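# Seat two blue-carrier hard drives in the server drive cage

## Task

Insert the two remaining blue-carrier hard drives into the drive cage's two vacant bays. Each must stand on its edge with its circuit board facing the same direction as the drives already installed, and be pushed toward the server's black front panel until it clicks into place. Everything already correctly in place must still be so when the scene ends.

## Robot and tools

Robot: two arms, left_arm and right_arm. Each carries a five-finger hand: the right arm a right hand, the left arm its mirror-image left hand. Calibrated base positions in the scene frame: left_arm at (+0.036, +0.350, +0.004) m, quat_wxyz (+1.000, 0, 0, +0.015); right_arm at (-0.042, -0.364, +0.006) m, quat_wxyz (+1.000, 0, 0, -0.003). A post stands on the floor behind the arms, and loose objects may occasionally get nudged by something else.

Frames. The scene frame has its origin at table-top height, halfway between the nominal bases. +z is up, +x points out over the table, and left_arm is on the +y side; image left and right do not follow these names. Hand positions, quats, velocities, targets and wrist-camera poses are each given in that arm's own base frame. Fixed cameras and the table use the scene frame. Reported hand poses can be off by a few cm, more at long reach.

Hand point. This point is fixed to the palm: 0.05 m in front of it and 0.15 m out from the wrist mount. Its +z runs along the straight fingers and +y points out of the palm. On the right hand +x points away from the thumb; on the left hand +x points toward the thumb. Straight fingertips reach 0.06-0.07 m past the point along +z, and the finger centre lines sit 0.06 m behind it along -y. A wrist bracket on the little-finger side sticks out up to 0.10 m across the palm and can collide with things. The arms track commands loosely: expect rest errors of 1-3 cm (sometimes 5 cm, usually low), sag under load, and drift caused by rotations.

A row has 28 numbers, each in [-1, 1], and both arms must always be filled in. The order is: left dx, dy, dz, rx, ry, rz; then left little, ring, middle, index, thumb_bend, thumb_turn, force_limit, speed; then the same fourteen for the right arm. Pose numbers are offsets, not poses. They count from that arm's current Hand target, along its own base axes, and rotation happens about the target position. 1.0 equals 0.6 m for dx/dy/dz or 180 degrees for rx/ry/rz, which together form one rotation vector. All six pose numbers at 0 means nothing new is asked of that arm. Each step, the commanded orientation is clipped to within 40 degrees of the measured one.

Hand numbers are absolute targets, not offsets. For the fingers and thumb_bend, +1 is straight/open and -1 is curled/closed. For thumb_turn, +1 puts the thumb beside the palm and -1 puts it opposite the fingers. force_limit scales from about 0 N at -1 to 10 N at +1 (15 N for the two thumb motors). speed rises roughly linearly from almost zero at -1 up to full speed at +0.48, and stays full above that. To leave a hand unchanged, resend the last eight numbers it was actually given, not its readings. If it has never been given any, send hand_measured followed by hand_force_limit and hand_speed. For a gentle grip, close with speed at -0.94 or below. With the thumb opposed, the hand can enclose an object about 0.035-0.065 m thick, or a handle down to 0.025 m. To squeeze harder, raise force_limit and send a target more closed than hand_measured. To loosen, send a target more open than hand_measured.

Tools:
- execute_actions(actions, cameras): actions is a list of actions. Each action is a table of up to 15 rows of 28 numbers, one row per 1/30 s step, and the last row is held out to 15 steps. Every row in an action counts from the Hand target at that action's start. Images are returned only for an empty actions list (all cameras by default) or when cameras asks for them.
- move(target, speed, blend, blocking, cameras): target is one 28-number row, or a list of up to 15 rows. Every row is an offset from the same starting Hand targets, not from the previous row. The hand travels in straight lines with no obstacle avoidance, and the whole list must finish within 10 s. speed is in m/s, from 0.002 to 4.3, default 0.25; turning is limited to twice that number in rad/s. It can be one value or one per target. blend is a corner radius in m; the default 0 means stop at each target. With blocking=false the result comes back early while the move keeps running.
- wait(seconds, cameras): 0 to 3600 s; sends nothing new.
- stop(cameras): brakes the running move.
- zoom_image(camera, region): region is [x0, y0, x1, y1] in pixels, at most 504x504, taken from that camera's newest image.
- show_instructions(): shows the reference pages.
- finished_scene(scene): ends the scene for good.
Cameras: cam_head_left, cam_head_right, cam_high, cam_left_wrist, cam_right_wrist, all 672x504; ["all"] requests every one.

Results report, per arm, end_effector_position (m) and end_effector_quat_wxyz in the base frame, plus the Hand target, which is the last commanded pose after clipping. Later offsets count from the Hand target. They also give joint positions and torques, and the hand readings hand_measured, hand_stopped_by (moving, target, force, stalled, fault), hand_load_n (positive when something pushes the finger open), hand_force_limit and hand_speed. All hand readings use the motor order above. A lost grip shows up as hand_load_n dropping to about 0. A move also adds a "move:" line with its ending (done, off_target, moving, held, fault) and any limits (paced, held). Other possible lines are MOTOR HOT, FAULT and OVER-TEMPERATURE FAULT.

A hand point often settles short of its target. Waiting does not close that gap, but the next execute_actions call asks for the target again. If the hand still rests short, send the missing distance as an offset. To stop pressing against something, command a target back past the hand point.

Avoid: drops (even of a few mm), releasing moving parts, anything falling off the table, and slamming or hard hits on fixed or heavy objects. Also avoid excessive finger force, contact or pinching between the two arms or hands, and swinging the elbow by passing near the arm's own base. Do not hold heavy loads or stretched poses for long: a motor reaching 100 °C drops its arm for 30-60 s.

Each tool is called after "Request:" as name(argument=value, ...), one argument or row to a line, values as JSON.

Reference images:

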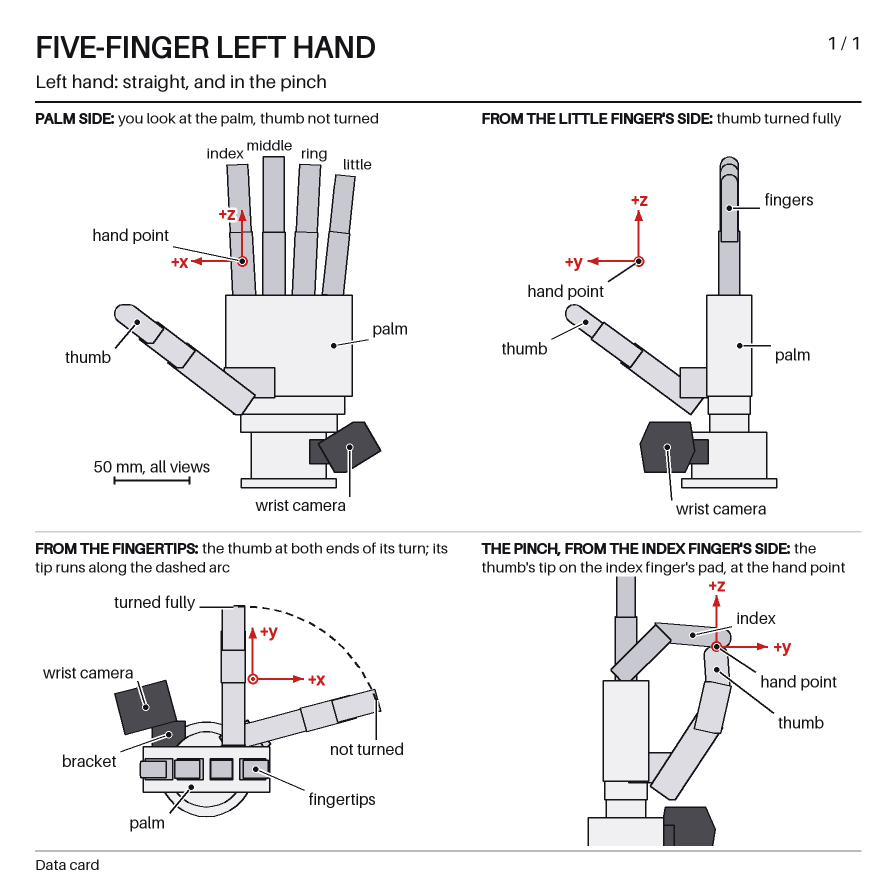

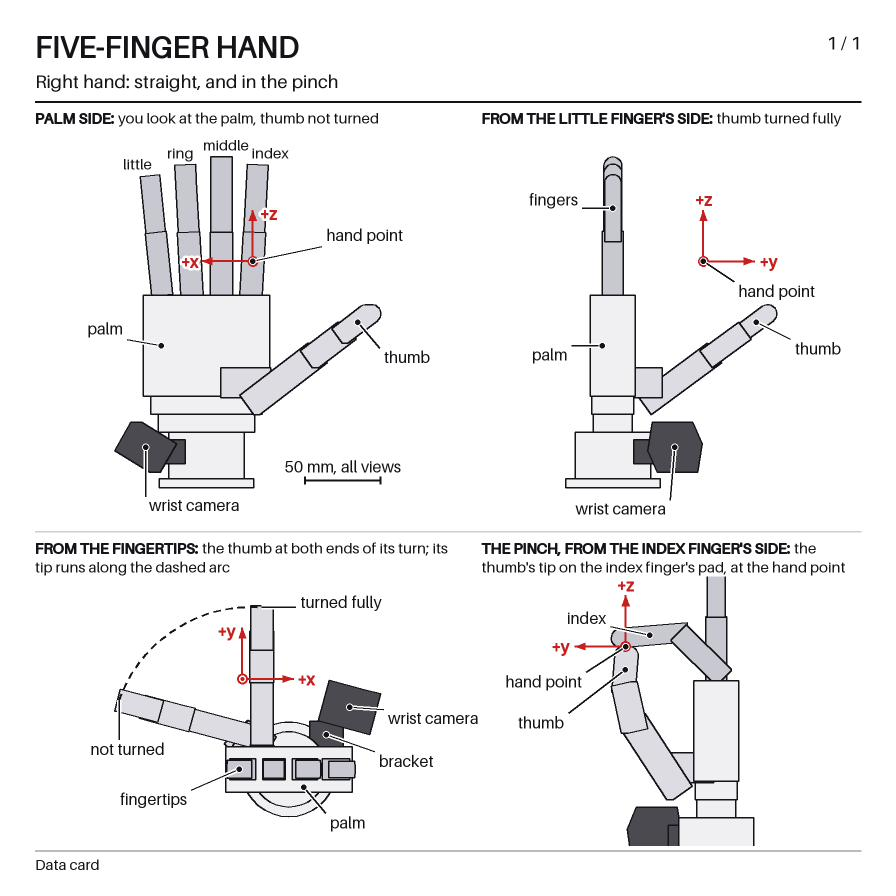

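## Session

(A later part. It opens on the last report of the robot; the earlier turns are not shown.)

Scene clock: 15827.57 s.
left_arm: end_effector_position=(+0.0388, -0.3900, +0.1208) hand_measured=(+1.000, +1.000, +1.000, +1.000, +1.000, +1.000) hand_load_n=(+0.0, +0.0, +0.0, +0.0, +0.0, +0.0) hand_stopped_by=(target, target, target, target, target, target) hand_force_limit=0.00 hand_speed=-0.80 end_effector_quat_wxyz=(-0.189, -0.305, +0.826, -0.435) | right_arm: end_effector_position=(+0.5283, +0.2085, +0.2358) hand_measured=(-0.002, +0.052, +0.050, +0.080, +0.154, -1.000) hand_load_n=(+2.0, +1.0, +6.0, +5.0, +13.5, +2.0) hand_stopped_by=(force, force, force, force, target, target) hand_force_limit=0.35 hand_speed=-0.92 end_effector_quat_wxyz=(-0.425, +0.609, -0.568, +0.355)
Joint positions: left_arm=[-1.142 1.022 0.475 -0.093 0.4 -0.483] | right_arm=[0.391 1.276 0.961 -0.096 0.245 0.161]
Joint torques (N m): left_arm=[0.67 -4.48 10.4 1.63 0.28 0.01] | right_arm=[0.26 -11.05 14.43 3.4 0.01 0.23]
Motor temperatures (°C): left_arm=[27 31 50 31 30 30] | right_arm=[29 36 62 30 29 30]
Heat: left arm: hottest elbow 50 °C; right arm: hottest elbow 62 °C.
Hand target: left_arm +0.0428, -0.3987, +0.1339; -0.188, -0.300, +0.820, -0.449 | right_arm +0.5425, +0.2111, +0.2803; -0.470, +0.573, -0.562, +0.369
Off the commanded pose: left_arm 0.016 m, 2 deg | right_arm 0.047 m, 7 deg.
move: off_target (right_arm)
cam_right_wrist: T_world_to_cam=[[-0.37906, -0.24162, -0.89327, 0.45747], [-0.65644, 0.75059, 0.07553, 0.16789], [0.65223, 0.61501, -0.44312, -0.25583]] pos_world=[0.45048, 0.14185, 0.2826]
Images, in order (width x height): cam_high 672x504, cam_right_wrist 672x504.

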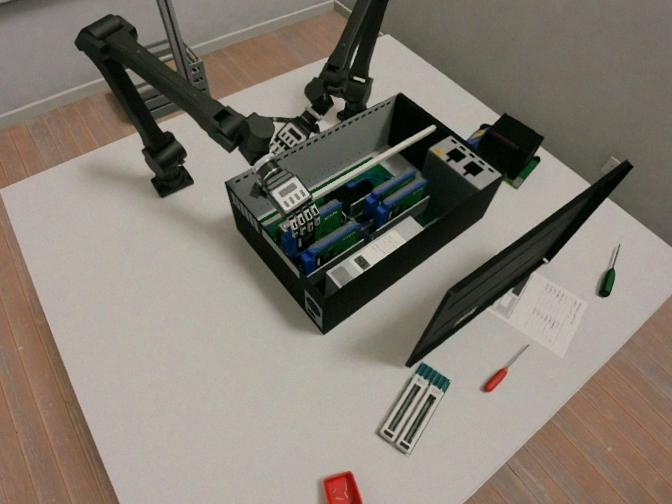

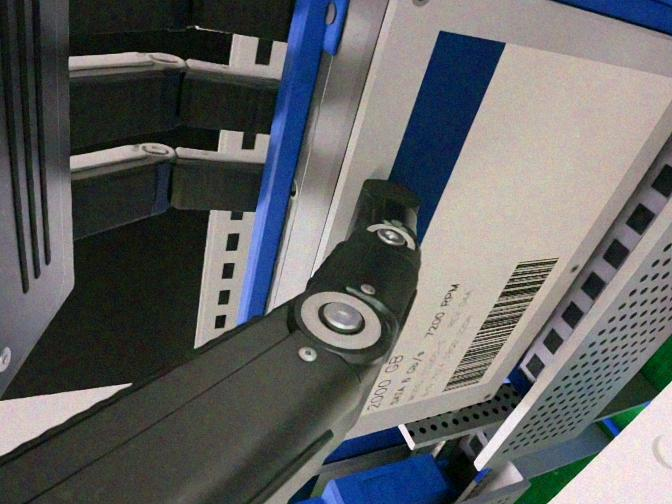

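Request:
move(
  target=[0,0,0,0,0,0,1,1,1,1,1,1,0,-0.8,0.003,0.0,-0.05,0.01,0.0,-0.006,-0.3,-0.3,-0.4,-0.4,0.15,-1,0.35,-0.92],
  speed=0.025,
  cameras=["cam_right_wrist","cam_high"],
)

Request:
zoom_image(
  camera="cam_right_wrist",
  region=[472, 130, 672, 280],
)

Request:
zoom_image(
  camera="cam_high",
  region=[265, 165, 385, 275],
)

Scene clock: 15919.87 s.
left_arm: end_effector_position=(+0.0388, -0.3900, +0.1208) hand_measured=(+1.000, +1.000, +1.000, +1.000, +1.000, +1.000) hand_load_n=(+0.0, +0.0, +0.0, +0.0, -0.5, +0.0) hand_stopped_by=(target, target, target, target, target, target) hand_force_limit=0.00 hand_speed=-0.80 end_effector_quat_wxyz=(-0.189, -0.305, +0.826, -0.435) | right_arm: end_effector_position=(+0.5283, +0.2082, +0.2054) hand_measured=(-0.002, +0.052, +0.050, +0.080, +0.154, -1.000) hand_load_n=(+2.0, +1.0, +6.0, +4.5, +14.0, +2.0) hand_stopped_by=(force, force, force, force, target, target) hand_force_limit=0.35 hand_speed=-0.92 end_effector_quat_wxyz=(-0.430, +0.601, -0.575, +0.351)
Joint positions: left_arm=[-1.142 1.022 0.475 -0.093 0.4 -0.483] | right_arm=[0.389 1.305 0.899 -0.001 0.246 0.183]
Joint torques (N m): left_arm=[0.73 -4.48 10.36 1.65 0.28 0.01] | right_arm=[-0.03 -13.27 14.08 3.64 0.23 0.41]
Motor temperatures (°C): left_arm=[27 31 50 31 30 30] | right_arm=[29 35 59 30 29 30]
Heat: left arm: hottest elbow 50 °C; right arm: hottest elbow 59 °C.
Hand target: left_arm +0.0428, -0.3987, +0.1339; -0.188, -0.300, +0.820, -0.449 | right_arm +0.5444, +0.2108, +0.2500; -0.475, +0.560, -0.573, +0.365
Off the commanded pose: left_arm 0.016 m, 2 deg | right_arm 0.048 m, 7 deg.
move: off_target (right_arm)
cam_right_wrist: T_world_to_cam=[[-0.38156, -0.21879, -0.89808, 0.4278], [-0.6481, 0.75608, 0.09115, 0.16164], [0.65908, 0.61682, -0.43029, -0.2757]] pos_world=[0.4497, 0.14145, 0.25083]
Images, in order (width x height): cam_high 672x504, cam_right_wrist 672x504.

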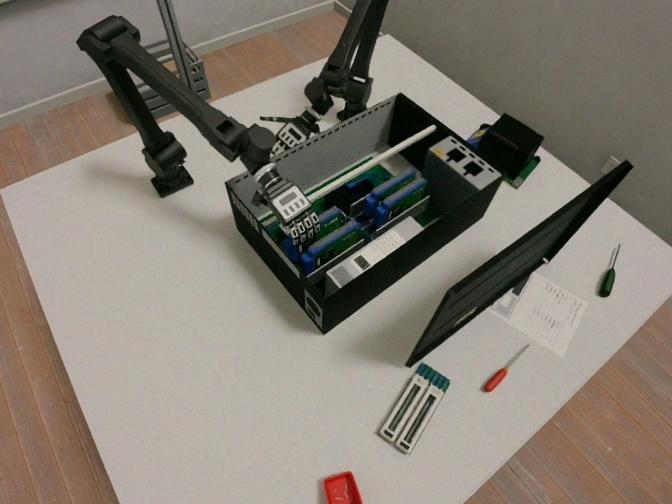

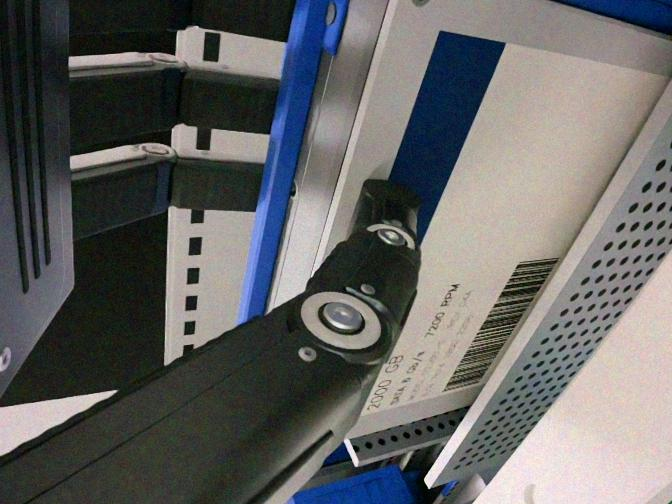

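Scaled by 2.520 from the camera's image (finer frame: 960x720).

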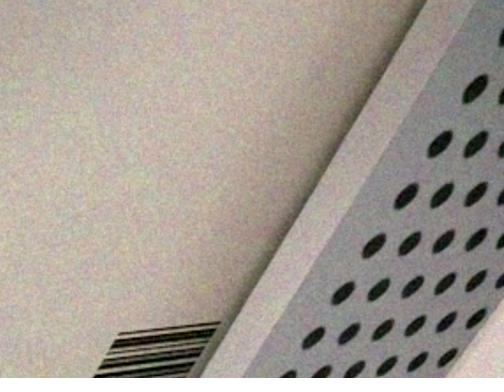

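Scaled by 4.200 from the camera's image (finer frame: 960x720).

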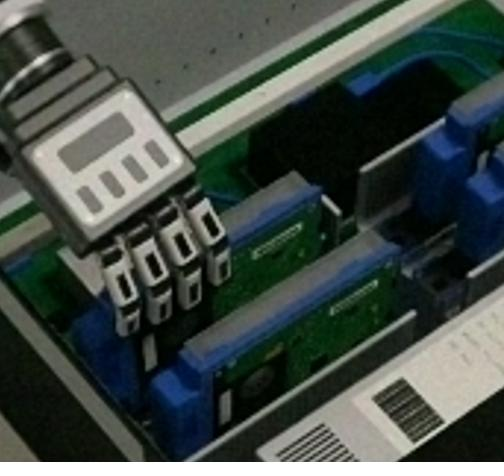

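Request:
move(
  target=[0,0,0,0,0,0,1,1,1,1,1,1,0,-0.8,0.001,0.0,-0.018,0,0,0,-0.3,-0.3,-0.4,-0.4,0.15,-1,0.35,-0.92],
  speed=0.02,
)

Request:
move(
  target=[0,0,0,0,0,0,1,1,1,1,1,1,0,-0.8,0.0,0.0,-0.01,0,0,0,-0.3,-0.3,-0.4,-0.4,0.15,-1,0.35,-0.92],
  speed=0.02,
  cameras=["cam_right_wrist","cam_high"],
)

Request:
zoom_image(
  camera="cam_high",
  region=[265, 175, 385, 285],
)

Scene clock: 15948.13 s.
left_arm: end_effector_position=(+0.0388, -0.3900, +0.1208) hand_measured=(+1.000, +1.000, +1.000, +1.000, +1.000, +1.000) hand_load_n=(+0.0, +0.0, +0.0, +0.0, +0.0, +0.0) hand_stopped_by=(target, target, target, target, target, target) hand_force_limit=0.00 hand_speed=-0.80 end_effector_quat_wxyz=(-0.189, -0.305, +0.826, -0.435) | right_arm: end_effector_position=(+0.5285, +0.2081, +0.1945) hand_measured=(-0.002, +0.052, +0.050, +0.080, +0.154, -1.000) hand_load_n=(+1.5, +1.0, +6.0, +4.5, +14.0, +2.0) hand_stopped_by=(force, force, force, force, target, target) hand_force_limit=0.35 hand_speed=-0.92 end_effector_quat_wxyz=(-0.429, +0.601, -0.576, +0.351)
Joint positions: left_arm=[-1.142 1.022 0.475 -0.093 0.4 -0.483] | right_arm=[0.389 1.319 0.88 0.031 0.246 0.183]
Joint torques (N m): left_arm=[0.67 -4.42 10.39 1.63 0.28 0.01] | right_arm=[1.08 -13.04 13.82 3.33 0.28 0.41]
Motor temperatures (°C): left_arm=[27 31 50 31 30 30] | right_arm=[29 36 58 30 29 30]
Heat: left arm: hottest elbow 50 °C; right arm: hottest elbow 58 °C.
Hand target: left_arm +0.0428, -0.3987, +0.1339; -0.188, -0.300, +0.820, -0.449 | right_arm +0.5451, +0.2109, +0.2394; -0.475, +0.560, -0.573, +0.365
Off the commanded pose: left_arm 0.016 m, 2 deg | right_arm 0.048 m, 7 deg.
move: off_target (right_arm)

Scene clock: 15948.87 s.
left_arm: end_effector_position=(+0.0388, -0.3900, +0.1208) hand_measured=(+1.000, +1.000, +1.000, +1.000, +1.000, +1.000) hand_load_n=(+0.0, +0.0, +0.0, +0.0, +0.0, +0.0) hand_stopped_by=(target, target, target, target, target, target) hand_force_limit=0.00 hand_speed=-0.80 end_effector_quat_wxyz=(-0.189, -0.305, +0.826, -0.435) | right_arm: end_effector_position=(+0.5295, +0.2086, +0.1931) hand_measured=(-0.002, +0.052, +0.050, +0.080, +0.154, -1.000) hand_load_n=(+2.0, +1.0, +6.0, +4.5, +14.0, +2.0) hand_stopped_by=(force, force, force, force, target, target) hand_force_limit=0.35 hand_speed=-0.92 end_effector_quat_wxyz=(-0.433, +0.599, -0.575, +0.352)
Joint positions: left_arm=[-1.142 1.022 0.475 -0.093 0.4 -0.483] | right_arm=[0.389 1.323 0.874 0.05 0.246 0.184]
Joint torques (N m): left_arm=[0.67 -4.54 10.39 1.63 0.28 0.01] | right_arm=[0.15 -12.22 13.39 3.7 0.17 0.38]
Motor temperatures (°C): left_arm=[27 31 50 31 30 30] | right_arm=[29 36 58 30 29 30]
Heat: left arm: hottest elbow 50 °C; right arm: hottest elbow 58 °C.
Hand target: left_arm +0.0428, -0.3987, +0.1339; -0.188, -0.300, +0.820, -0.449 | right_arm +0.5450, +0.2109, +0.2334; -0.475, +0.560, -0.573, +0.365
Off the commanded pose: left_arm 0.016 m, 2 deg | right_arm 0.043 m, 7 deg.
move: off_target (right_arm)
cam_right_wrist: T_world_to_cam=[[-0.37482, -0.2147, -0.90189, 0.4136], [-0.64823, 0.75618, 0.08939, 0.16367], [0.6628, 0.61814, -0.42261, -0.28572]] pos_world=[0.4505, 0.14165, 0.23764]
Images, in order (width x height): cam_high 672x504, cam_right_wrist 672x504.

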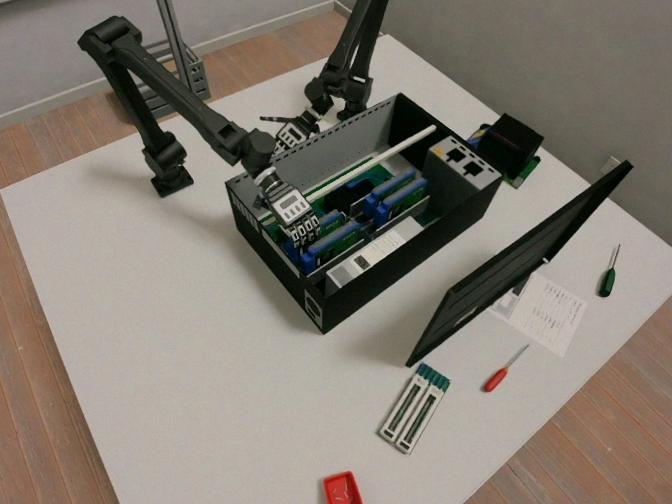

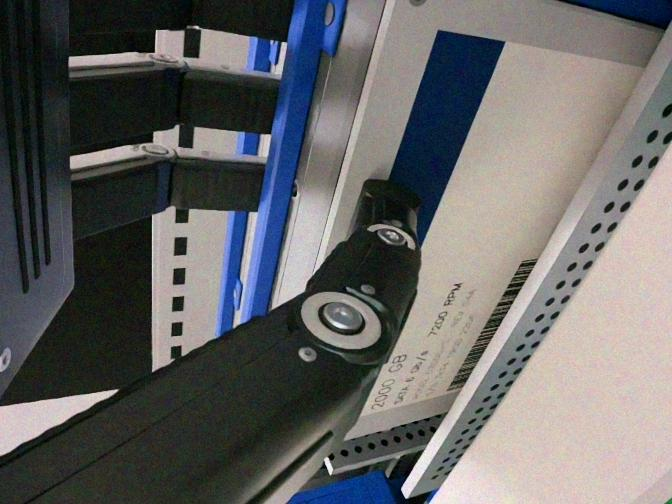

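Scaled by 4.200 from the camera's image (finer frame: 960x720).

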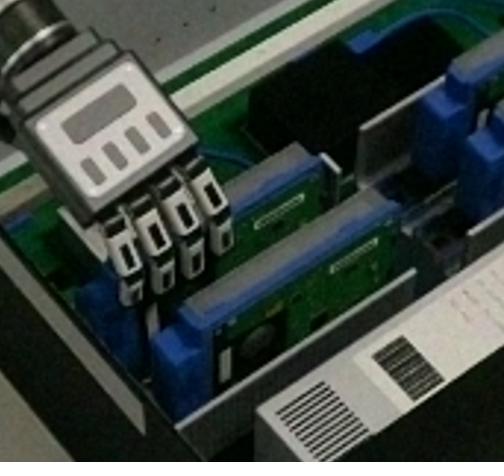

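Request:
zoom_image(
  camera="cam_high",
  region=[285, 215, 335, 260],
)

Request:
zoom_image(
  camera="cam_right_wrist",
  region=[320, 340, 560, 504],
)

Request:
zoom_image(
  camera="cam_right_wrist",
  region=[150, 0, 390, 180],
)

Scaled by 10.080 from the camera's image (finer frame: 960x720).

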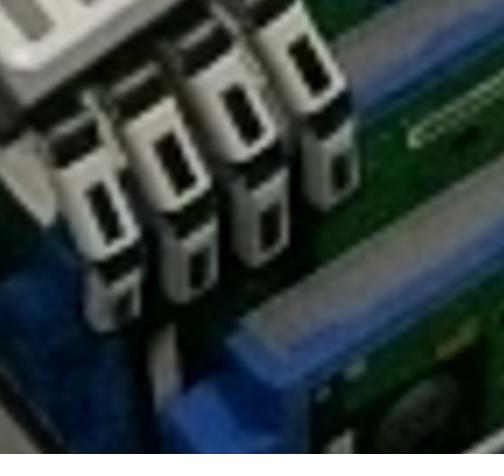

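Scaled by 2.100 from the camera's image (finer frame: 960x720).

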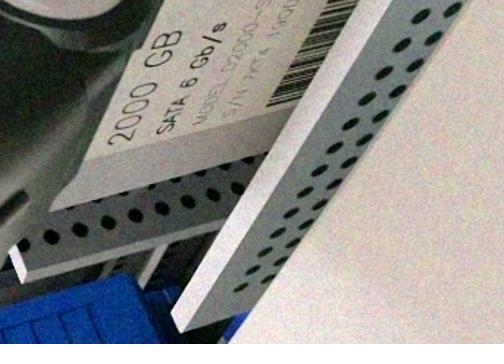

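Scaled by 2.100 from the camera's image (finer frame: 960x720).

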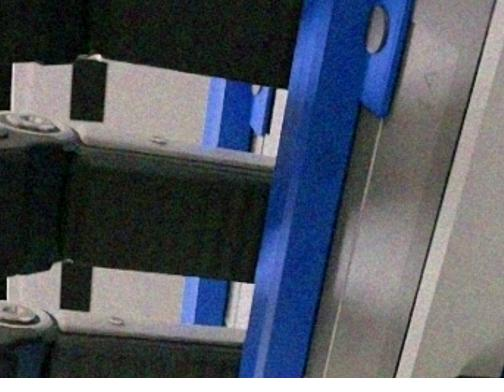

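Request:
move(
  target=[0,0,0,0,0,0,1,1,1,1,1,1,0,-0.8,-0.002,0.0,-0.012,0,0,0,-0.3,-0.3,-0.4,-0.4,0.15,-1,0.35,-0.92],
  speed=0.02,
  cameras=["cam_right_wrist","cam_high"],
)

Request:
zoom_image(
  camera="cam_high",
  region=[265, 175, 385, 285],
)

Scene clock: 15970.17 s.
left_arm: end_effector_position=(+0.0388, -0.3900, +0.1208) hand_measured=(+1.000, +1.000, +1.000, +1.000, +1.000, +1.000) hand_load_n=(+0.0, +0.0, +0.0, +0.0, +0.0, +0.0) hand_stopped_by=(target, target, target, target, target, target) hand_force_limit=0.00 hand_speed=-0.80 end_effector_quat_wxyz=(-0.189, -0.305, +0.826, -0.435) | right_arm: end_effector_position=(+0.5300, +0.2086, +0.1925) hand_measured=(-0.002, +0.052, +0.050, +0.080, +0.154, -1.000) hand_load_n=(+2.5, +1.0, +6.0, +5.5, +13.0, +2.5) hand_stopped_by=(force, force, force, force, target, target) hand_force_limit=0.35 hand_speed=-0.92 end_effector_quat_wxyz=(-0.438, +0.595, -0.573, +0.355)
Joint positions: left_arm=[-1.142 1.022 0.475 -0.093 0.4 -0.483] | right_arm=[0.389 1.323 0.863 0.075 0.246 0.185]
Joint torques (N m): left_arm=[0.73 -4.42 10.39 1.63 0.28 0.01] | right_arm=[0.09 -10.64 13.34 3.18 0.28 0.32]
Motor temperatures (°C): left_arm=[27 31 50 31 30 30] | right_arm=[29 35 60 30 29 30]
Heat: left arm: hottest elbow 50 °C; right arm: hottest elbow 60 °C.
Hand target: left_arm +0.0428, -0.3987, +0.1339; -0.188, -0.300, +0.820, -0.449 | right_arm +0.5438, +0.2109, +0.2263; -0.475, +0.560, -0.573, +0.365
Off the commanded pose: left_arm 0.016 m, 2 deg | right_arm 0.037 m, 6 deg.
move: off_target (right_arm)
cam_right_wrist: T_world_to_cam=[[-0.3636, -0.20881, -0.90785, 0.40723], [-0.64843, 0.75643, 0.08572, 0.16472], [0.66883, 0.61985, -0.41043, -0.29218]] pos_world=[0.4503, 0.14155, 0.23566]
Images, in order (width x height): cam_high 672x504, cam_right_wrist 672x504.

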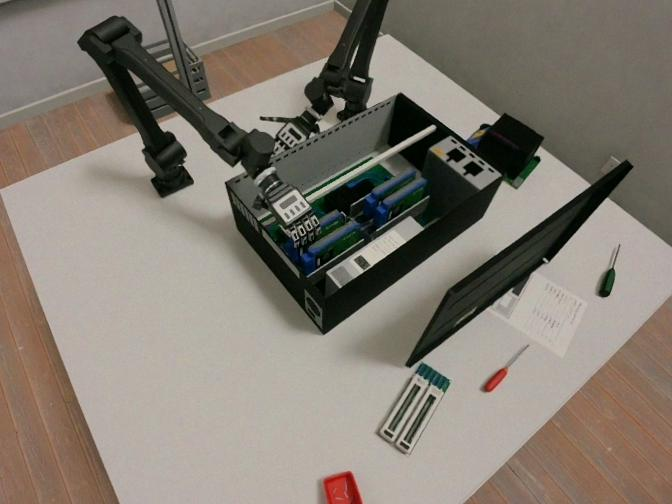

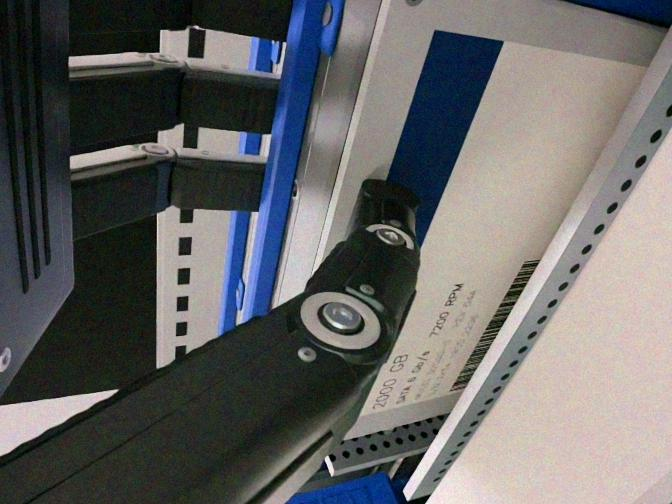

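Scaled by 4.200 from the camera's image (finer frame: 960x720).

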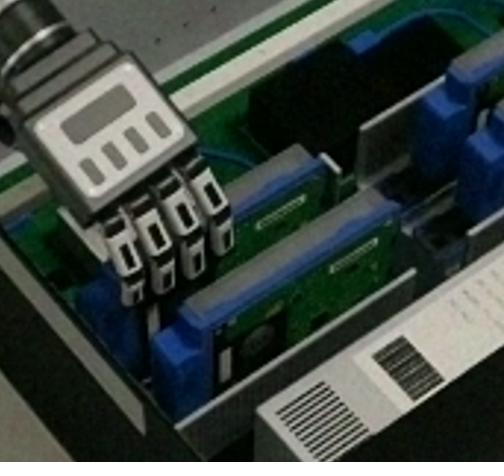

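Request:
move(
  target=[0,0,0,0,0,0,1,1,1,1,1,1,0,-0.8,-0.006,0.0,0,0,0,0,-0.3,-0.3,-0.4,-0.4,0.15,-1,0.35,-0.92],
  speed=0.02,
  cameras=["cam_right_wrist"],
)

Scene clock: 16000.33 s.
left_arm: end_effector_position=(+0.0388, -0.3900, +0.1208) hand_measured=(+1.000, +1.000, +1.000, +1.000, +1.000, +1.000) hand_load_n=(+0.0, +0.0, +0.0, +0.0, +0.0, -0.5) hand_stopped_by=(target, target, target, target, target, target) hand_force_limit=0.00 hand_speed=-0.80 end_effector_quat_wxyz=(-0.189, -0.305, +0.826, -0.435) | right_arm: end_effector_position=(+0.5300, +0.2083, +0.1922) hand_measured=(-0.002, +0.052, +0.050, +0.080, +0.154, -1.000) hand_load_n=(+2.0, +1.5, +6.0, +5.5, +13.0, +2.5) hand_stopped_by=(force, force, force, force, target, target) hand_force_limit=0.35 hand_speed=-0.92 end_effector_quat_wxyz=(-0.439, +0.593, -0.574, +0.355)
Joint positions: left_arm=[-1.142 1.022 0.475 -0.093 0.4 -0.483] | right_arm=[0.389 1.323 0.86 0.08 0.248 0.187]
Joint torques (N m): left_arm=[0.67 -4.48 10.39 1.63 0.28 0.01] | right_arm=[0.38 -12.22 12.75 3.11 0.26 0.39]
Motor temperatures (°C): left_arm=[27 31 50 31 30 30] | right_arm=[29 35 61 30 29 31]
Heat: left arm: hottest elbow 50 °C; right arm: hottest elbow 61 °C.
Hand target: left_arm +0.0428, -0.3987, +0.1339; -0.188, -0.300, +0.820, -0.449 | right_arm +0.5402, +0.2109, +0.2262; -0.475, +0.560, -0.573, +0.365
Off the commanded pose: left_arm 0.016 m, 2 deg | right_arm 0.036 m, 6 deg.
move: off_target (right_arm)
cam_right_wrist: T_world_to_cam=[[-0.36208, -0.20649, -0.90899, 0.40583], [-0.64688, 0.75778, 0.08554, 0.16395], [0.67115, 0.61898, -0.40795, -0.29368]] pos_world=[0.4501, 0.14134, 0.23507]

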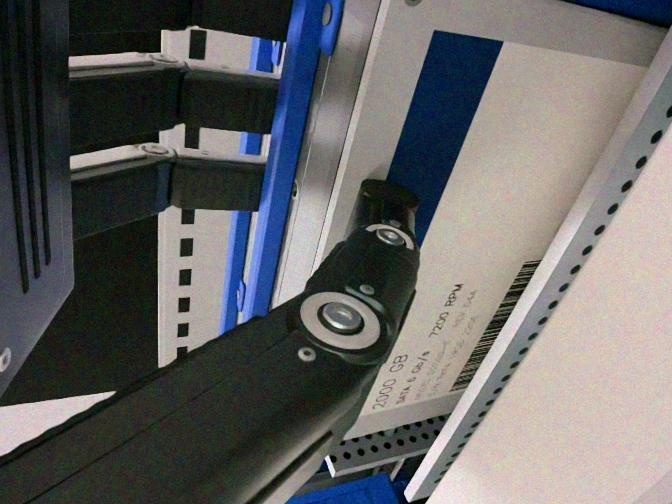

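Request:
execute_actions(
  actions=[],
  cameras=["cam_high"],
)

Request:
zoom_image(
  camera="cam_high",
  region=[310, 195, 370, 240],
)

Request:
zoom_image(
  camera="cam_high",
  region=[320, 200, 350, 222],
)

Request:
zoom_image(
  camera="cam_high",
  region=[340, 210, 370, 232],
)

Scene clock: 16020.10 s.
left_arm: end_effector_position=(+0.0388, -0.3900, +0.1208) hand_measured=(+1.000, +1.000, +1.000, +1.000, +1.000, +1.000) hand_load_n=(+0.0, +0.0, +0.0, +0.0, +0.0, +0.0) hand_stopped_by=(target, target, target, target, target, target) hand_force_limit=0.00 hand_speed=-0.80 end_effector_quat_wxyz=(-0.189, -0.305, +0.826, -0.435) | right_arm: end_effector_position=(+0.5301, +0.2083, +0.1923) hand_measured=(-0.002, +0.052, +0.050, +0.080, +0.154, -1.000) hand_load_n=(+2.0, +1.0, +6.0, +5.5, +13.0, +2.5) hand_stopped_by=(force, force, force, force, target, target) hand_force_limit=0.35 hand_speed=-0.92 end_effector_quat_wxyz=(-0.439, +0.593, -0.574, +0.355)
Joint positions: left_arm=[-1.142 1.022 0.475 -0.093 0.4 -0.483] | right_arm=[0.389 1.323 0.86 0.08 0.249 0.187]
Joint velocities: within noise
Joint torques (N m): left_arm=[0.67 -4.48 10.39 1.65 0.28 0.01] | right_arm=[0.85 -11.99 12.63 2.82 0.28 0.37]
Motor temperatures (°C): left_arm=[27 31 50 31 30 30] | right_arm=[29 35 58 30 29 31]
Heat: left arm: hottest elbow 50 °C; right arm: hottest elbow 58 °C.
Hand target: left_arm +0.0428, -0.3987, +0.1339; -0.188, -0.300, +0.820, -0.449 | right_arm +0.5403, +0.2109, +0.2263; -0.475, +0.560, -0.573, +0.365
Off the commanded pose: left_arm 0.016 m, 2 deg | right_arm 0.036 m, 6 deg.
Images, in order (width x height): cam_high 672x504.

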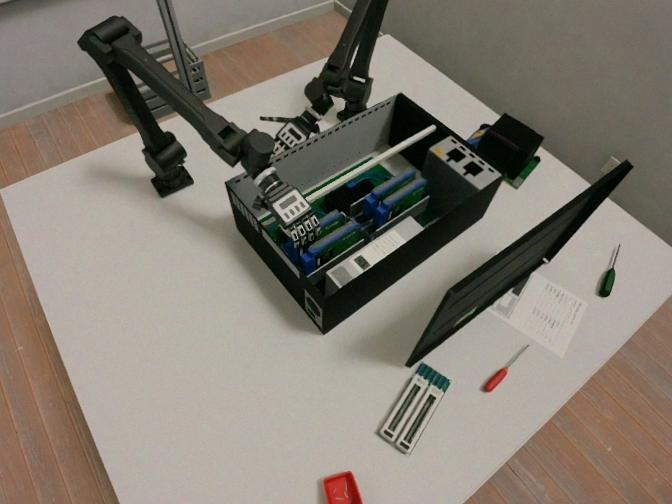

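Scaled by 8.400 from the camera's image (finer frame: 960x720).

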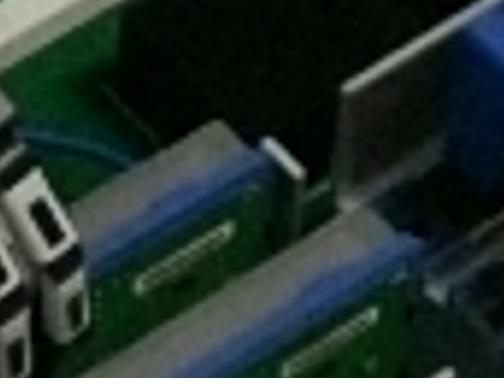

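Scaled by 16.800 from the camera's image (finer frame: 960x720).

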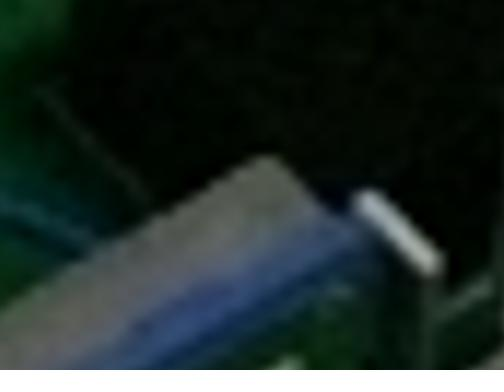

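Scaled by 16.800 from the camera's image (finer frame: 960x720).

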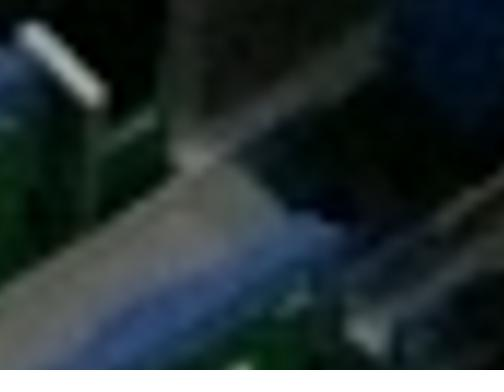

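Request:
move(
  target=[0,0,0,0,0,0,1,1,1,1,1,1,0,-0.8,-0.004,0.0,0.03,0,0,0,-0.3,-0.3,-0.4,-0.4,0.15,-1,0.35,-0.92],
  speed=0.03,
)

Scene clock: 16114.93 s.
left_arm: end_effector_position=(+0.0388, -0.3900, +0.1208) hand_measured=(+1.000, +1.000, +1.000, +1.000, +1.000, +1.000) hand_load_n=(+0.0, +0.0, +0.0, +0.0, +0.0, +0.0) hand_stopped_by=(target, target, target, target, target, target) hand_force_limit=0.00 hand_speed=-0.80 end_effector_quat_wxyz=(-0.189, -0.305, +0.826, -0.435) | right_arm: end_effector_position=(+0.5275, +0.2070, +0.1925) hand_measured=(-0.002, +0.052, +0.050, +0.080, +0.154, -1.000) hand_load_n=(+2.5, +1.0, +6.0, +4.5, +14.0, +2.0) hand_stopped_by=(force, force, force, force, target, target) hand_force_limit=0.35 hand_speed=-0.92 end_effector_quat_wxyz=(-0.436, +0.594, -0.577, +0.354)
Joint positions: left_arm=[-1.142 1.022 0.475 -0.093 0.4 -0.483] | right_arm=[0.389 1.316 0.86 0.063 0.251 0.191]
Joint torques (N m): left_arm=[0.67 -4.48 10.37 1.63 0.28 0.01] | right_arm=[0.5 -13.33 14.93 1.85 0.26 0.34]
Motor temperatures (°C): left_arm=[27 31 50 31 30 30] | right_arm=[29 35 55 30 29 31]
Heat: left arm: hottest elbow 50 °C; right arm: hottest elbow 55 °C.
Hand target: left_arm +0.0428, -0.3987, +0.1339; -0.188, -0.300, +0.820, -0.449 | right_arm +0.5379, +0.2109, +0.2443; -0.475, +0.560, -0.573, +0.365
Off the commanded pose: left_arm 0.016 m, 2 deg | right_arm 0.053 m, 6 deg.
move: off_target (right_arm)

Request:
move(
  target=[0,0,0,0,0,0,1,1,1,1,1,1,0,-0.8,0.0,0.0,-0.035,0,0,0,-0.3,-0.3,-0.4,-0.4,0.15,-1,0.35,-0.92],
  speed=0.03,
  cameras=["cam_right_wrist"],
)

Scene clock: 16120.23 s.
left_arm: end_effector_position=(+0.0388, -0.3900, +0.1208) hand_measured=(+1.000, +1.000, +1.000, +1.000, +1.000, +1.000) hand_load_n=(+0.0, +0.0, +0.0, +0.0, +0.0, +0.0) hand_stopped_by=(target, target, target, target, target, target) hand_force_limit=0.00 hand_speed=-0.80 end_effector_quat_wxyz=(-0.189, -0.305, +0.826, -0.435) | right_arm: end_effector_position=(+0.5278, +0.2069, +0.1920) hand_measured=(-0.002, +0.052, +0.050, +0.080, +0.154, -1.000) hand_load_n=(+2.5, +1.0, +6.0, +5.5, +13.0, +2.5) hand_stopped_by=(force, force, force, force, target, target) hand_force_limit=0.35 hand_speed=-0.92 end_effector_quat_wxyz=(-0.441, +0.590, -0.575, +0.356)
Joint positions: left_arm=[-1.142 1.022 0.475 -0.093 0.4 -0.483] | right_arm=[0.389 1.316 0.85 0.088 0.252 0.191]
Joint torques (N m): left_arm=[0.67 -4.48 10.37 1.63 0.28 0.01] | right_arm=[1.14 -11.46 12.77 3.14 0.2 0.32]
Motor temperatures (°C): left_arm=[27 31 50 31 30 30] | right_arm=[29 35 56 30 29 31]
Heat: left arm: hottest elbow 50 °C; right arm: hottest elbow 56 °C.
Hand target: left_arm +0.0428, -0.3987, +0.1339; -0.188, -0.300, +0.820, -0.449 | right_arm +0.5378, +0.2109, +0.2230; -0.475, +0.560, -0.573, +0.365
Off the commanded pose: left_arm 0.016 m, 2 deg | right_arm 0.033 m, 5 deg.
move: off_target (right_arm)
cam_right_wrist: T_world_to_cam=[[-0.3592, -0.20042, -0.91149, 0.40234], [-0.64355, 0.76051, 0.08639, 0.16111], [0.67588, 0.61762, -0.40216, -0.29473]] pos_world=[0.44741, 0.14014, 0.23428]

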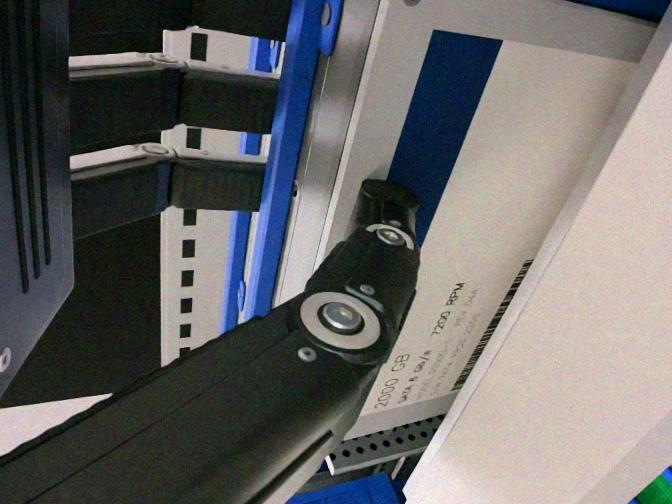

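Request:
move(
  target=[0,0,0,0,0,0,1,1,1,1,1,1,0,-0.8,-0.005,0.0,0.03,0,0,0,-0.3,-0.3,-0.4,-0.4,0.15,-1,0.35,-0.92],
  speed=0.03,
)

Request:
move(
  target=[0,0,0,0,0,0,1,1,1,1,1,1,0,-0.8,0.0,0.0,-0.032,0,0,0,-0.3,-0.3,-0.4,-0.4,0.15,-1,0.35,-0.92],
  speed=0.03,
  cameras=["cam_right_wrist"],
)

Scene clock: 16130.77 s.
left_arm: end_effector_position=(+0.0388, -0.3900, +0.1208) hand_measured=(+1.000, +1.000, +1.000, +1.000, +1.000, +1.000) hand_load_n=(+0.0, +0.0, +0.0, +0.0, +0.0, +0.0) hand_stopped_by=(target, target, target, target, target, target) hand_force_limit=0.00 hand_speed=-0.80 end_effector_quat_wxyz=(-0.189, -0.305, +0.826, -0.435) | right_arm: end_effector_position=(+0.5255, +0.2058, +0.1923) hand_measured=(-0.002, +0.052, +0.050, +0.080, +0.154, -1.000) hand_load_n=(+2.0, +1.0, +6.0, +4.5, +14.0, +2.0) hand_stopped_by=(force, force, force, force, target, target) hand_force_limit=0.35 hand_speed=-0.92 end_effector_quat_wxyz=(-0.438, +0.591, -0.577, +0.355)
Joint positions: left_arm=[-1.142 1.022 0.475 -0.093 0.4 -0.483] | right_arm=[0.389 1.309 0.85 0.073 0.254 0.194]
Joint torques (N m): left_arm=[0.67 -4.42 10.37 1.63 0.28 0.01] | right_arm=[0.97 -13.27 14.99 2.06 0.29 0.33]
Motor temperatures (°C): left_arm=[27 31 50 31 30 30] | right_arm=[29 35 56 30 29 30]
Heat: left arm: hottest elbow 50 °C; right arm: hottest elbow 56 °C.
Hand target: left_arm +0.0428, -0.3987, +0.1339; -0.188, -0.300, +0.820, -0.449 | right_arm +0.5348, +0.2109, +0.2411; -0.475, +0.560, -0.573, +0.365
Off the commanded pose: left_arm 0.016 m, 2 deg | right_arm 0.050 m, 6 deg.
move: off_target (right_arm)

Scene clock: 16131.87 s.
left_arm: end_effector_position=(+0.0388, -0.3900, +0.1208) hand_measured=(+1.000, +1.000, +1.000, +1.000, +1.000, +1.000) hand_load_n=(-0.5, +0.0, +0.0, +0.0, +0.0, -0.5) hand_stopped_by=(target, target, target, target, target, target) hand_force_limit=0.00 hand_speed=-0.80 end_effector_quat_wxyz=(-0.189, -0.305, +0.826, -0.435) | right_arm: end_effector_position=(+0.5259, +0.2058, +0.1923) hand_measured=(-0.002, +0.052, +0.050, +0.080, +0.154, -1.000) hand_load_n=(+2.5, +1.0, +6.0, +5.0, +13.0, +2.0) hand_stopped_by=(force, force, force, force, target, target) hand_force_limit=0.35 hand_speed=-0.92 end_effector_quat_wxyz=(-0.442, +0.588, -0.576, +0.357)
Joint positions: left_arm=[-1.142 1.022 0.475 -0.093 0.4 -0.483] | right_arm=[0.389 1.309 0.842 0.092 0.254 0.194]
Joint torques (N m): left_arm=[0.67 -4.48 10.39 1.63 0.29 0.01] | right_arm=[0.79 -10.81 12.83 3.18 0.27 0.32]
Motor temperatures (°C): left_arm=[27 31 50 31 30 30] | right_arm=[29 35 56 30 29 30]
Heat: left arm: hottest elbow 50 °C; right arm: hottest elbow 56 °C.
Hand target: left_arm +0.0428, -0.3987, +0.1339; -0.188, -0.300, +0.820, -0.449 | right_arm +0.5348, +0.2109, +0.2220; -0.475, +0.560, -0.573, +0.365
Off the commanded pose: left_arm 0.016 m, 2 deg | right_arm 0.031 m, 5 deg.
move: off_target (right_arm)
cam_right_wrist: T_world_to_cam=[[-0.35733, -0.19636, -0.9131, 0.40006], [-0.64109, 0.76253, 0.0869, 0.159], [0.6792, 0.61644, -0.39836, -0.29495]] pos_world=[0.44522, 0.13914, 0.23398]

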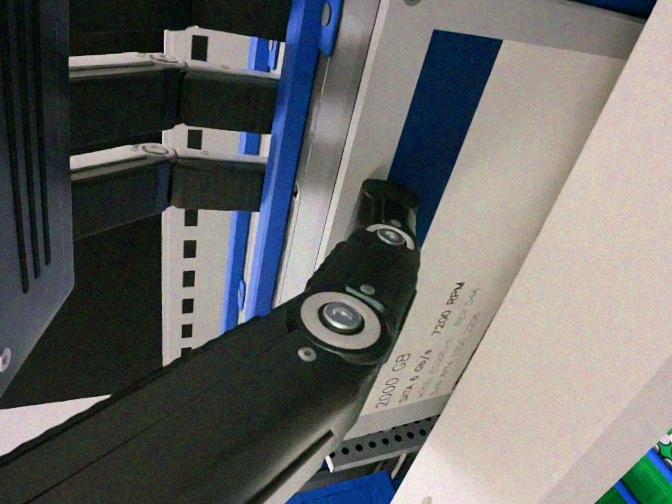

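Request:
move(
  target=[0,0,0,0,0,0,1,1,1,1,1,1,0,-0.8,0.0,0.0,0.055,0,0,0,-0.3,-0.3,-0.4,-0.4,0.15,-1,0.35,-0.92],
  speed=0.04,
  cameras=["cam_high"],
)

Request:
zoom_image(
  camera="cam_high",
  region=[320, 200, 350, 222],
)

Scene clock: 16197.60 s.
left_arm: end_effector_position=(+0.0388, -0.3900, +0.1208) hand_measured=(+1.000, +1.000, +1.000, +1.000, +1.000, +1.000) hand_load_n=(+0.0, +0.0, +0.0, +0.0, +0.0, +0.0) hand_stopped_by=(target, target, target, target, target, target) hand_force_limit=0.00 hand_speed=-0.80 end_effector_quat_wxyz=(-0.189, -0.305, +0.826, -0.435) | right_arm: end_effector_position=(+0.5175, +0.2025, +0.1923) hand_measured=(-0.002, +0.052, +0.050, +0.080, +0.154, -1.000) hand_load_n=(+2.5, +1.0, +6.0, +3.5, +15.0, +1.5) hand_stopped_by=(force, force, force, force, target, target) hand_force_limit=0.35 hand_speed=-0.92 end_effector_quat_wxyz=(-0.431, +0.593, -0.582, +0.351)
Joint positions: left_arm=[-1.142 1.022 0.475 -0.093 0.4 -0.483] | right_arm=[0.389 1.288 0.842 0.04 0.255 0.201]
Joint torques (N m): left_arm=[0.73 -4.48 10.39 1.66 0.28 0.01] | right_arm=[0.09 -12.81 17.46 1.62 0.19 0.18]
Motor temperatures (°C): left_arm=[27 31 50 31 30 30] | right_arm=[29 35 56 30 29 30]
Heat: left arm: hottest elbow 50 °C; right arm: hottest elbow 56 °C.
Hand target: left_arm +0.0428, -0.3987, +0.1339; -0.188, -0.300, +0.820, -0.449 | right_arm +0.5348, +0.2109, +0.2551; -0.475, +0.560, -0.573, +0.365
Off the commanded pose: left_arm 0.016 m, 2 deg | right_arm 0.066 m, 7 deg.
move: off_target (right_arm)

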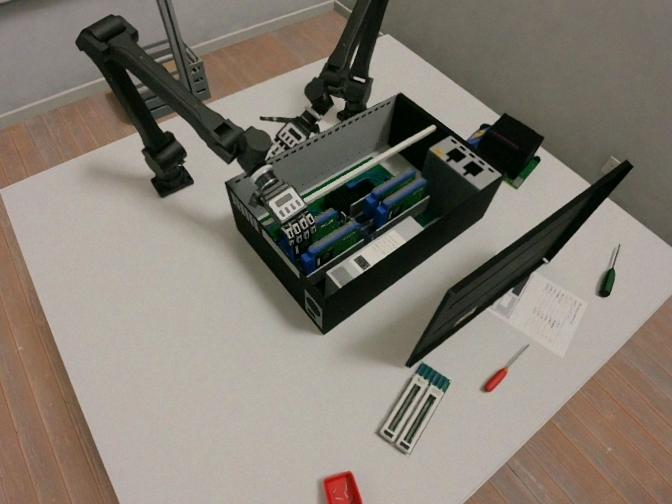

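Scaled by 16.800 from the camera's image (finer frame: 960x720).

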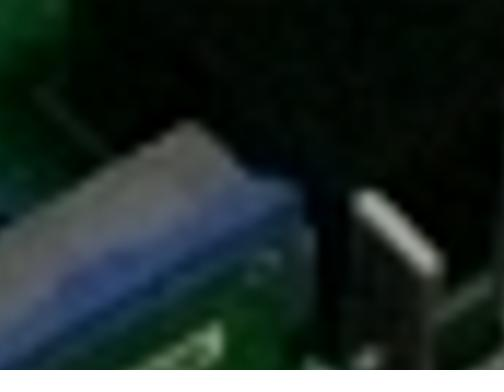

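Request:
move(
  target=[0,0,0,0,0,0,1,1,1,1,1,1,0,-0.8,0.02,0.005,0.02,0,0,0,-0.3,-0.3,-0.4,-0.4,0.15,-1,0.35,-0.92],
  speed=0.04,
)

Scene clock: 16207.43 s.
left_arm: end_effector_position=(+0.0388, -0.3900, +0.1208) hand_measured=(+1.000, +1.000, +1.000, +1.000, +1.000, +1.000) hand_load_n=(+0.0, +0.0, +0.0, +0.0, +0.0, -0.5) hand_stopped_by=(target, target, target, target, target, target) hand_force_limit=0.00 hand_speed=-0.80 end_effector_quat_wxyz=(-0.189, -0.305, +0.826, -0.435) | right_arm: end_effector_position=(+0.5167, +0.2025, +0.1935) hand_measured=(-0.002, +0.052, +0.050, +0.080, +0.154, -1.000) hand_load_n=(+2.5, +2.0, +6.0, +3.0, +15.5, +1.5) hand_stopped_by=(force, force, force, force, target, target) hand_force_limit=0.35 hand_speed=-0.92 end_effector_quat_wxyz=(-0.424, +0.598, -0.586, +0.347)
Joint positions: left_arm=[-1.142 1.022 0.475 -0.093 0.4 -0.483] | right_arm=[0.389 1.287 0.858 0.002 0.254 0.204]
Joint torques (N m): left_arm=[0.67 -4.42 10.39 1.63 0.28 0.01] | right_arm=[-0.09 -12.16 20.26 1.81 0.11 0.22]
Motor temperatures (°C): left_arm=[27 31 50 31 30 30] | right_arm=[29 35 57 29 29 30]
Heat: left arm: hottest elbow 50 °C; right arm: hottest elbow 57 °C.
Hand target: left_arm +0.0428, -0.3987, +0.1339; -0.188, -0.300, +0.820, -0.449 | right_arm +0.5468, +0.2139, +0.2672; -0.475, +0.560, -0.573, +0.365
Off the commanded pose: left_arm 0.016 m, 2 deg | right_arm 0.080 m, 8 deg.
move: off_target (right_arm)

Request:
move(
  target=[0,0,0,0,0,0,1,1,1,1,1,1,0,-0.8,0.02,0.0,0.02,0,0,0,-0.3,-0.3,-0.4,-0.4,0.15,-1,0.35,-0.92],
  speed=0.04,
  cameras=["cam_high","cam_right_wrist"],
)

Request:
zoom_image(
  camera="cam_high",
  region=[265, 175, 385, 285],
)

Scene clock: 16216.93 s.
left_arm: end_effector_position=(+0.0388, -0.3900, +0.1208) hand_measured=(+1.000, +1.000, +1.000, +1.000, +1.000, +1.000) hand_load_n=(+0.0, +0.0, +0.0, +0.0, +0.0, +0.0) hand_stopped_by=(target, target, target, target, target, target) hand_force_limit=0.00 hand_speed=-0.80 end_effector_quat_wxyz=(-0.189, -0.305, +0.826, -0.435) | right_arm: end_effector_position=(+0.5186, +0.2024, +0.1947) hand_measured=(-0.002, +0.052, +0.050, +0.080, +0.154, -1.000) hand_load_n=(+2.5, +1.5, +6.5, +4.0, +14.5, +2.0) hand_stopped_by=(force, force, force, force, target, target) hand_force_limit=0.35 hand_speed=-0.92 end_effector_quat_wxyz=(-0.415, +0.604, -0.589, +0.341)
Joint positions: left_arm=[-1.142 1.022 0.475 -0.093 0.4 -0.483] | right_arm=[0.384 1.295 0.885 -0.041 0.247 0.204]
Joint torques (N m): left_arm=[0.73 -4.48 10.39 1.65 0.28 0.01] | right_arm=[0.09 -11.87 22.05 2.14 0 0.2]
Motor temperatures (°C): left_arm=[27 31 50 31 30 30] | right_arm=[29 35 60 29 29 30]
Heat: left arm: hottest elbow 50 °C; right arm: hottest elbow 60 °C.
Hand target: left_arm +0.0428, -0.3987, +0.1339; -0.188, -0.300, +0.820, -0.449 | right_arm +0.5587, +0.2139, +0.2789; -0.475, +0.560, -0.573, +0.365
Off the commanded pose: left_arm 0.016 m, 2 deg | right_arm 0.094 m, 9 deg.
move: off_target (right_arm)
cam_right_wrist: T_world_to_cam=[[-0.42221, -0.21153, -0.88147, 0.42961], [-0.63308, 0.76477, 0.11971, 0.14564], [0.6488, 0.60858, -0.45681, -0.25821]] pos_world=[0.44111, 0.13664, 0.2433]

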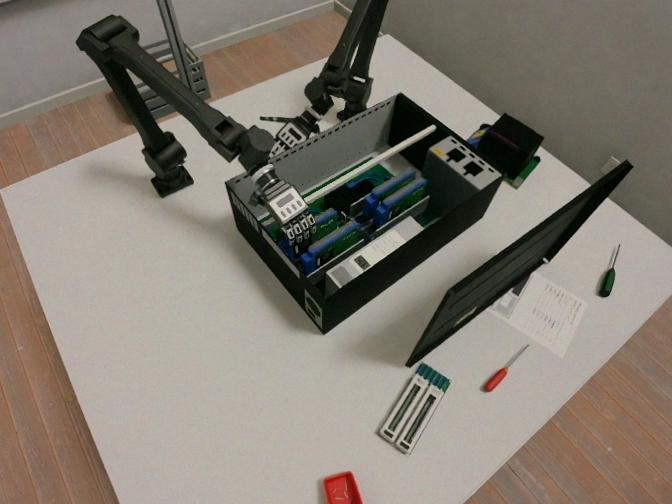

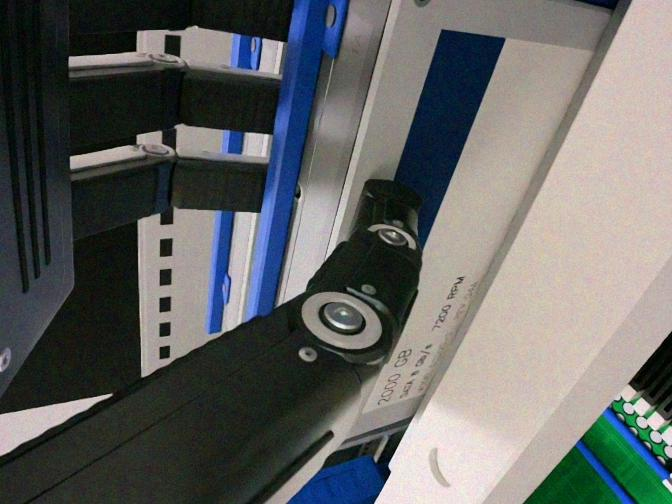

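Scaled by 4.200 from the camera's image (finer frame: 960x720).

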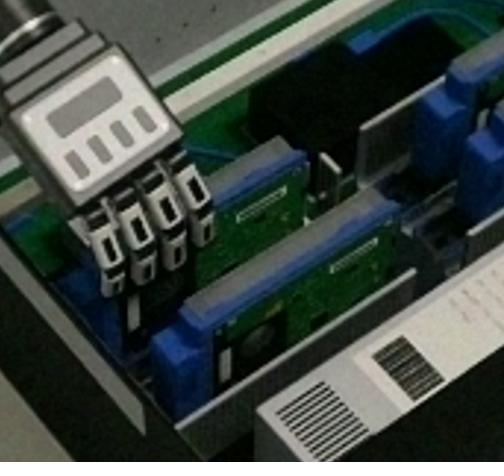

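Request:
move(
  target=[0,0,0,0,0,0,1,1,1,1,1,1,0,-0.8,0.015,0.01,0.015,0,0,0,-0.3,-0.3,-0.4,-0.4,0.15,-1,0.35,-0.92],
  speed=0.04,
)

Scene clock: 16223.37 s.
left_arm: end_effector_position=(+0.0388, -0.3900, +0.1208) hand_measured=(+1.000, +1.000, +1.000, +1.000, +1.000, +1.000) hand_load_n=(+0.0, +0.0, +0.0, +0.0, +0.0, +0.0) hand_stopped_by=(target, target, target, target, target, target) hand_force_limit=0.00 hand_speed=-0.80 end_effector_quat_wxyz=(-0.189, -0.305, +0.826, -0.435) | right_arm: end_effector_position=(+0.5264, +0.2056, +0.1994) hand_measured=(-0.002, +0.052, +0.050, +0.080, +0.154, -1.000) hand_load_n=(+2.0, +0.5, +6.0, +4.5, +14.0, +2.5) hand_stopped_by=(force, force, force, force, target, target) hand_force_limit=0.35 hand_speed=-0.92 end_effector_quat_wxyz=(-0.411, +0.606, -0.590, +0.339)
Joint positions: left_arm=[-1.142 1.022 0.475 -0.093 0.4 -0.483] | right_arm=[0.384 1.314 0.922 -0.07 0.247 0.204]
Joint torques (N m): left_arm=[0.67 -4.48 10.39 1.65 0.28 0.01] | right_arm=[-0.09 -12.28 22.52 2.21 0.28 0.22]
Motor temperatures (°C): left_arm=[27 31 50 31 30 30] | right_arm=[29 35 64 29 29 30]
Heat: left arm: hottest elbow 50 °C; right arm: hottest elbow 64 °C.
Hand target: left_arm +0.0428, -0.3987, +0.1339; -0.188, -0.300, +0.820, -0.449 | right_arm +0.5678, +0.2200, +0.2880; -0.475, +0.560, -0.573, +0.365
Off the commanded pose: left_arm 0.016 m, 2 deg | right_arm 0.099 m, 10 deg.
move: off_target (right_arm)

Request:
move(
  target=[0,0,0,0,0,0,1,1,1,1,1,1,0,-0.8,-0.035,-0.015,-0.07,-0.013,0,0.006,-0.3,-0.3,-0.4,-0.4,0.15,-1,0.35,-0.92],
  speed=0.04,
)

Scene clock: 16247.70 s.
left_arm: end_effector_position=(+0.0388, -0.3900, +0.1208) hand_measured=(+1.000, +1.000, +1.000, +1.000, +1.000, +1.000) hand_load_n=(+0.0, +0.0, +0.0, +0.0, +0.0, -0.5) hand_stopped_by=(target, target, target, target, target, target) hand_force_limit=0.00 hand_speed=-0.80 end_effector_quat_wxyz=(-0.189, -0.305, +0.826, -0.435) | right_arm: end_effector_position=(+0.5324, +0.2063, +0.2025) hand_measured=(-0.002, +0.052, +0.050, +0.080, +0.154, -1.000) hand_load_n=(+2.0, +1.0, +6.0, +4.5, +14.0, +2.5) hand_stopped_by=(force, force, force, force, target, target) hand_force_limit=0.35 hand_speed=-0.92 end_effector_quat_wxyz=(-0.425, +0.604, -0.574, +0.354)
Joint positions: left_arm=[-1.142 1.022 0.475 -0.093 0.4 -0.483] | right_arm=[0.384 1.318 0.906 0.001 0.246 0.173]
Joint torques (N m): left_arm=[0.67 -4.48 10.39 1.63 0.28 0.01] | right_arm=[-1.03 -11.75 14.04 3.6 0.02 0.05]
Motor temperatures (°C): left_arm=[27 31 50 31 30 30] | right_arm=[29 35 67 29 29 30]
Heat: left arm: hottest elbow 50 °C; right arm: hottest elbow 67 °C.
Hand target: left_arm +0.0428, -0.3987, +0.1339; -0.188, -0.300, +0.820, -0.449 | right_arm +0.5468, +0.2110, +0.2461; -0.467, +0.575, -0.560, +0.372
Off the commanded pose: left_arm 0.016 m, 2 deg | right_arm 0.046 m, 6 deg.
move: off_target (right_arm)


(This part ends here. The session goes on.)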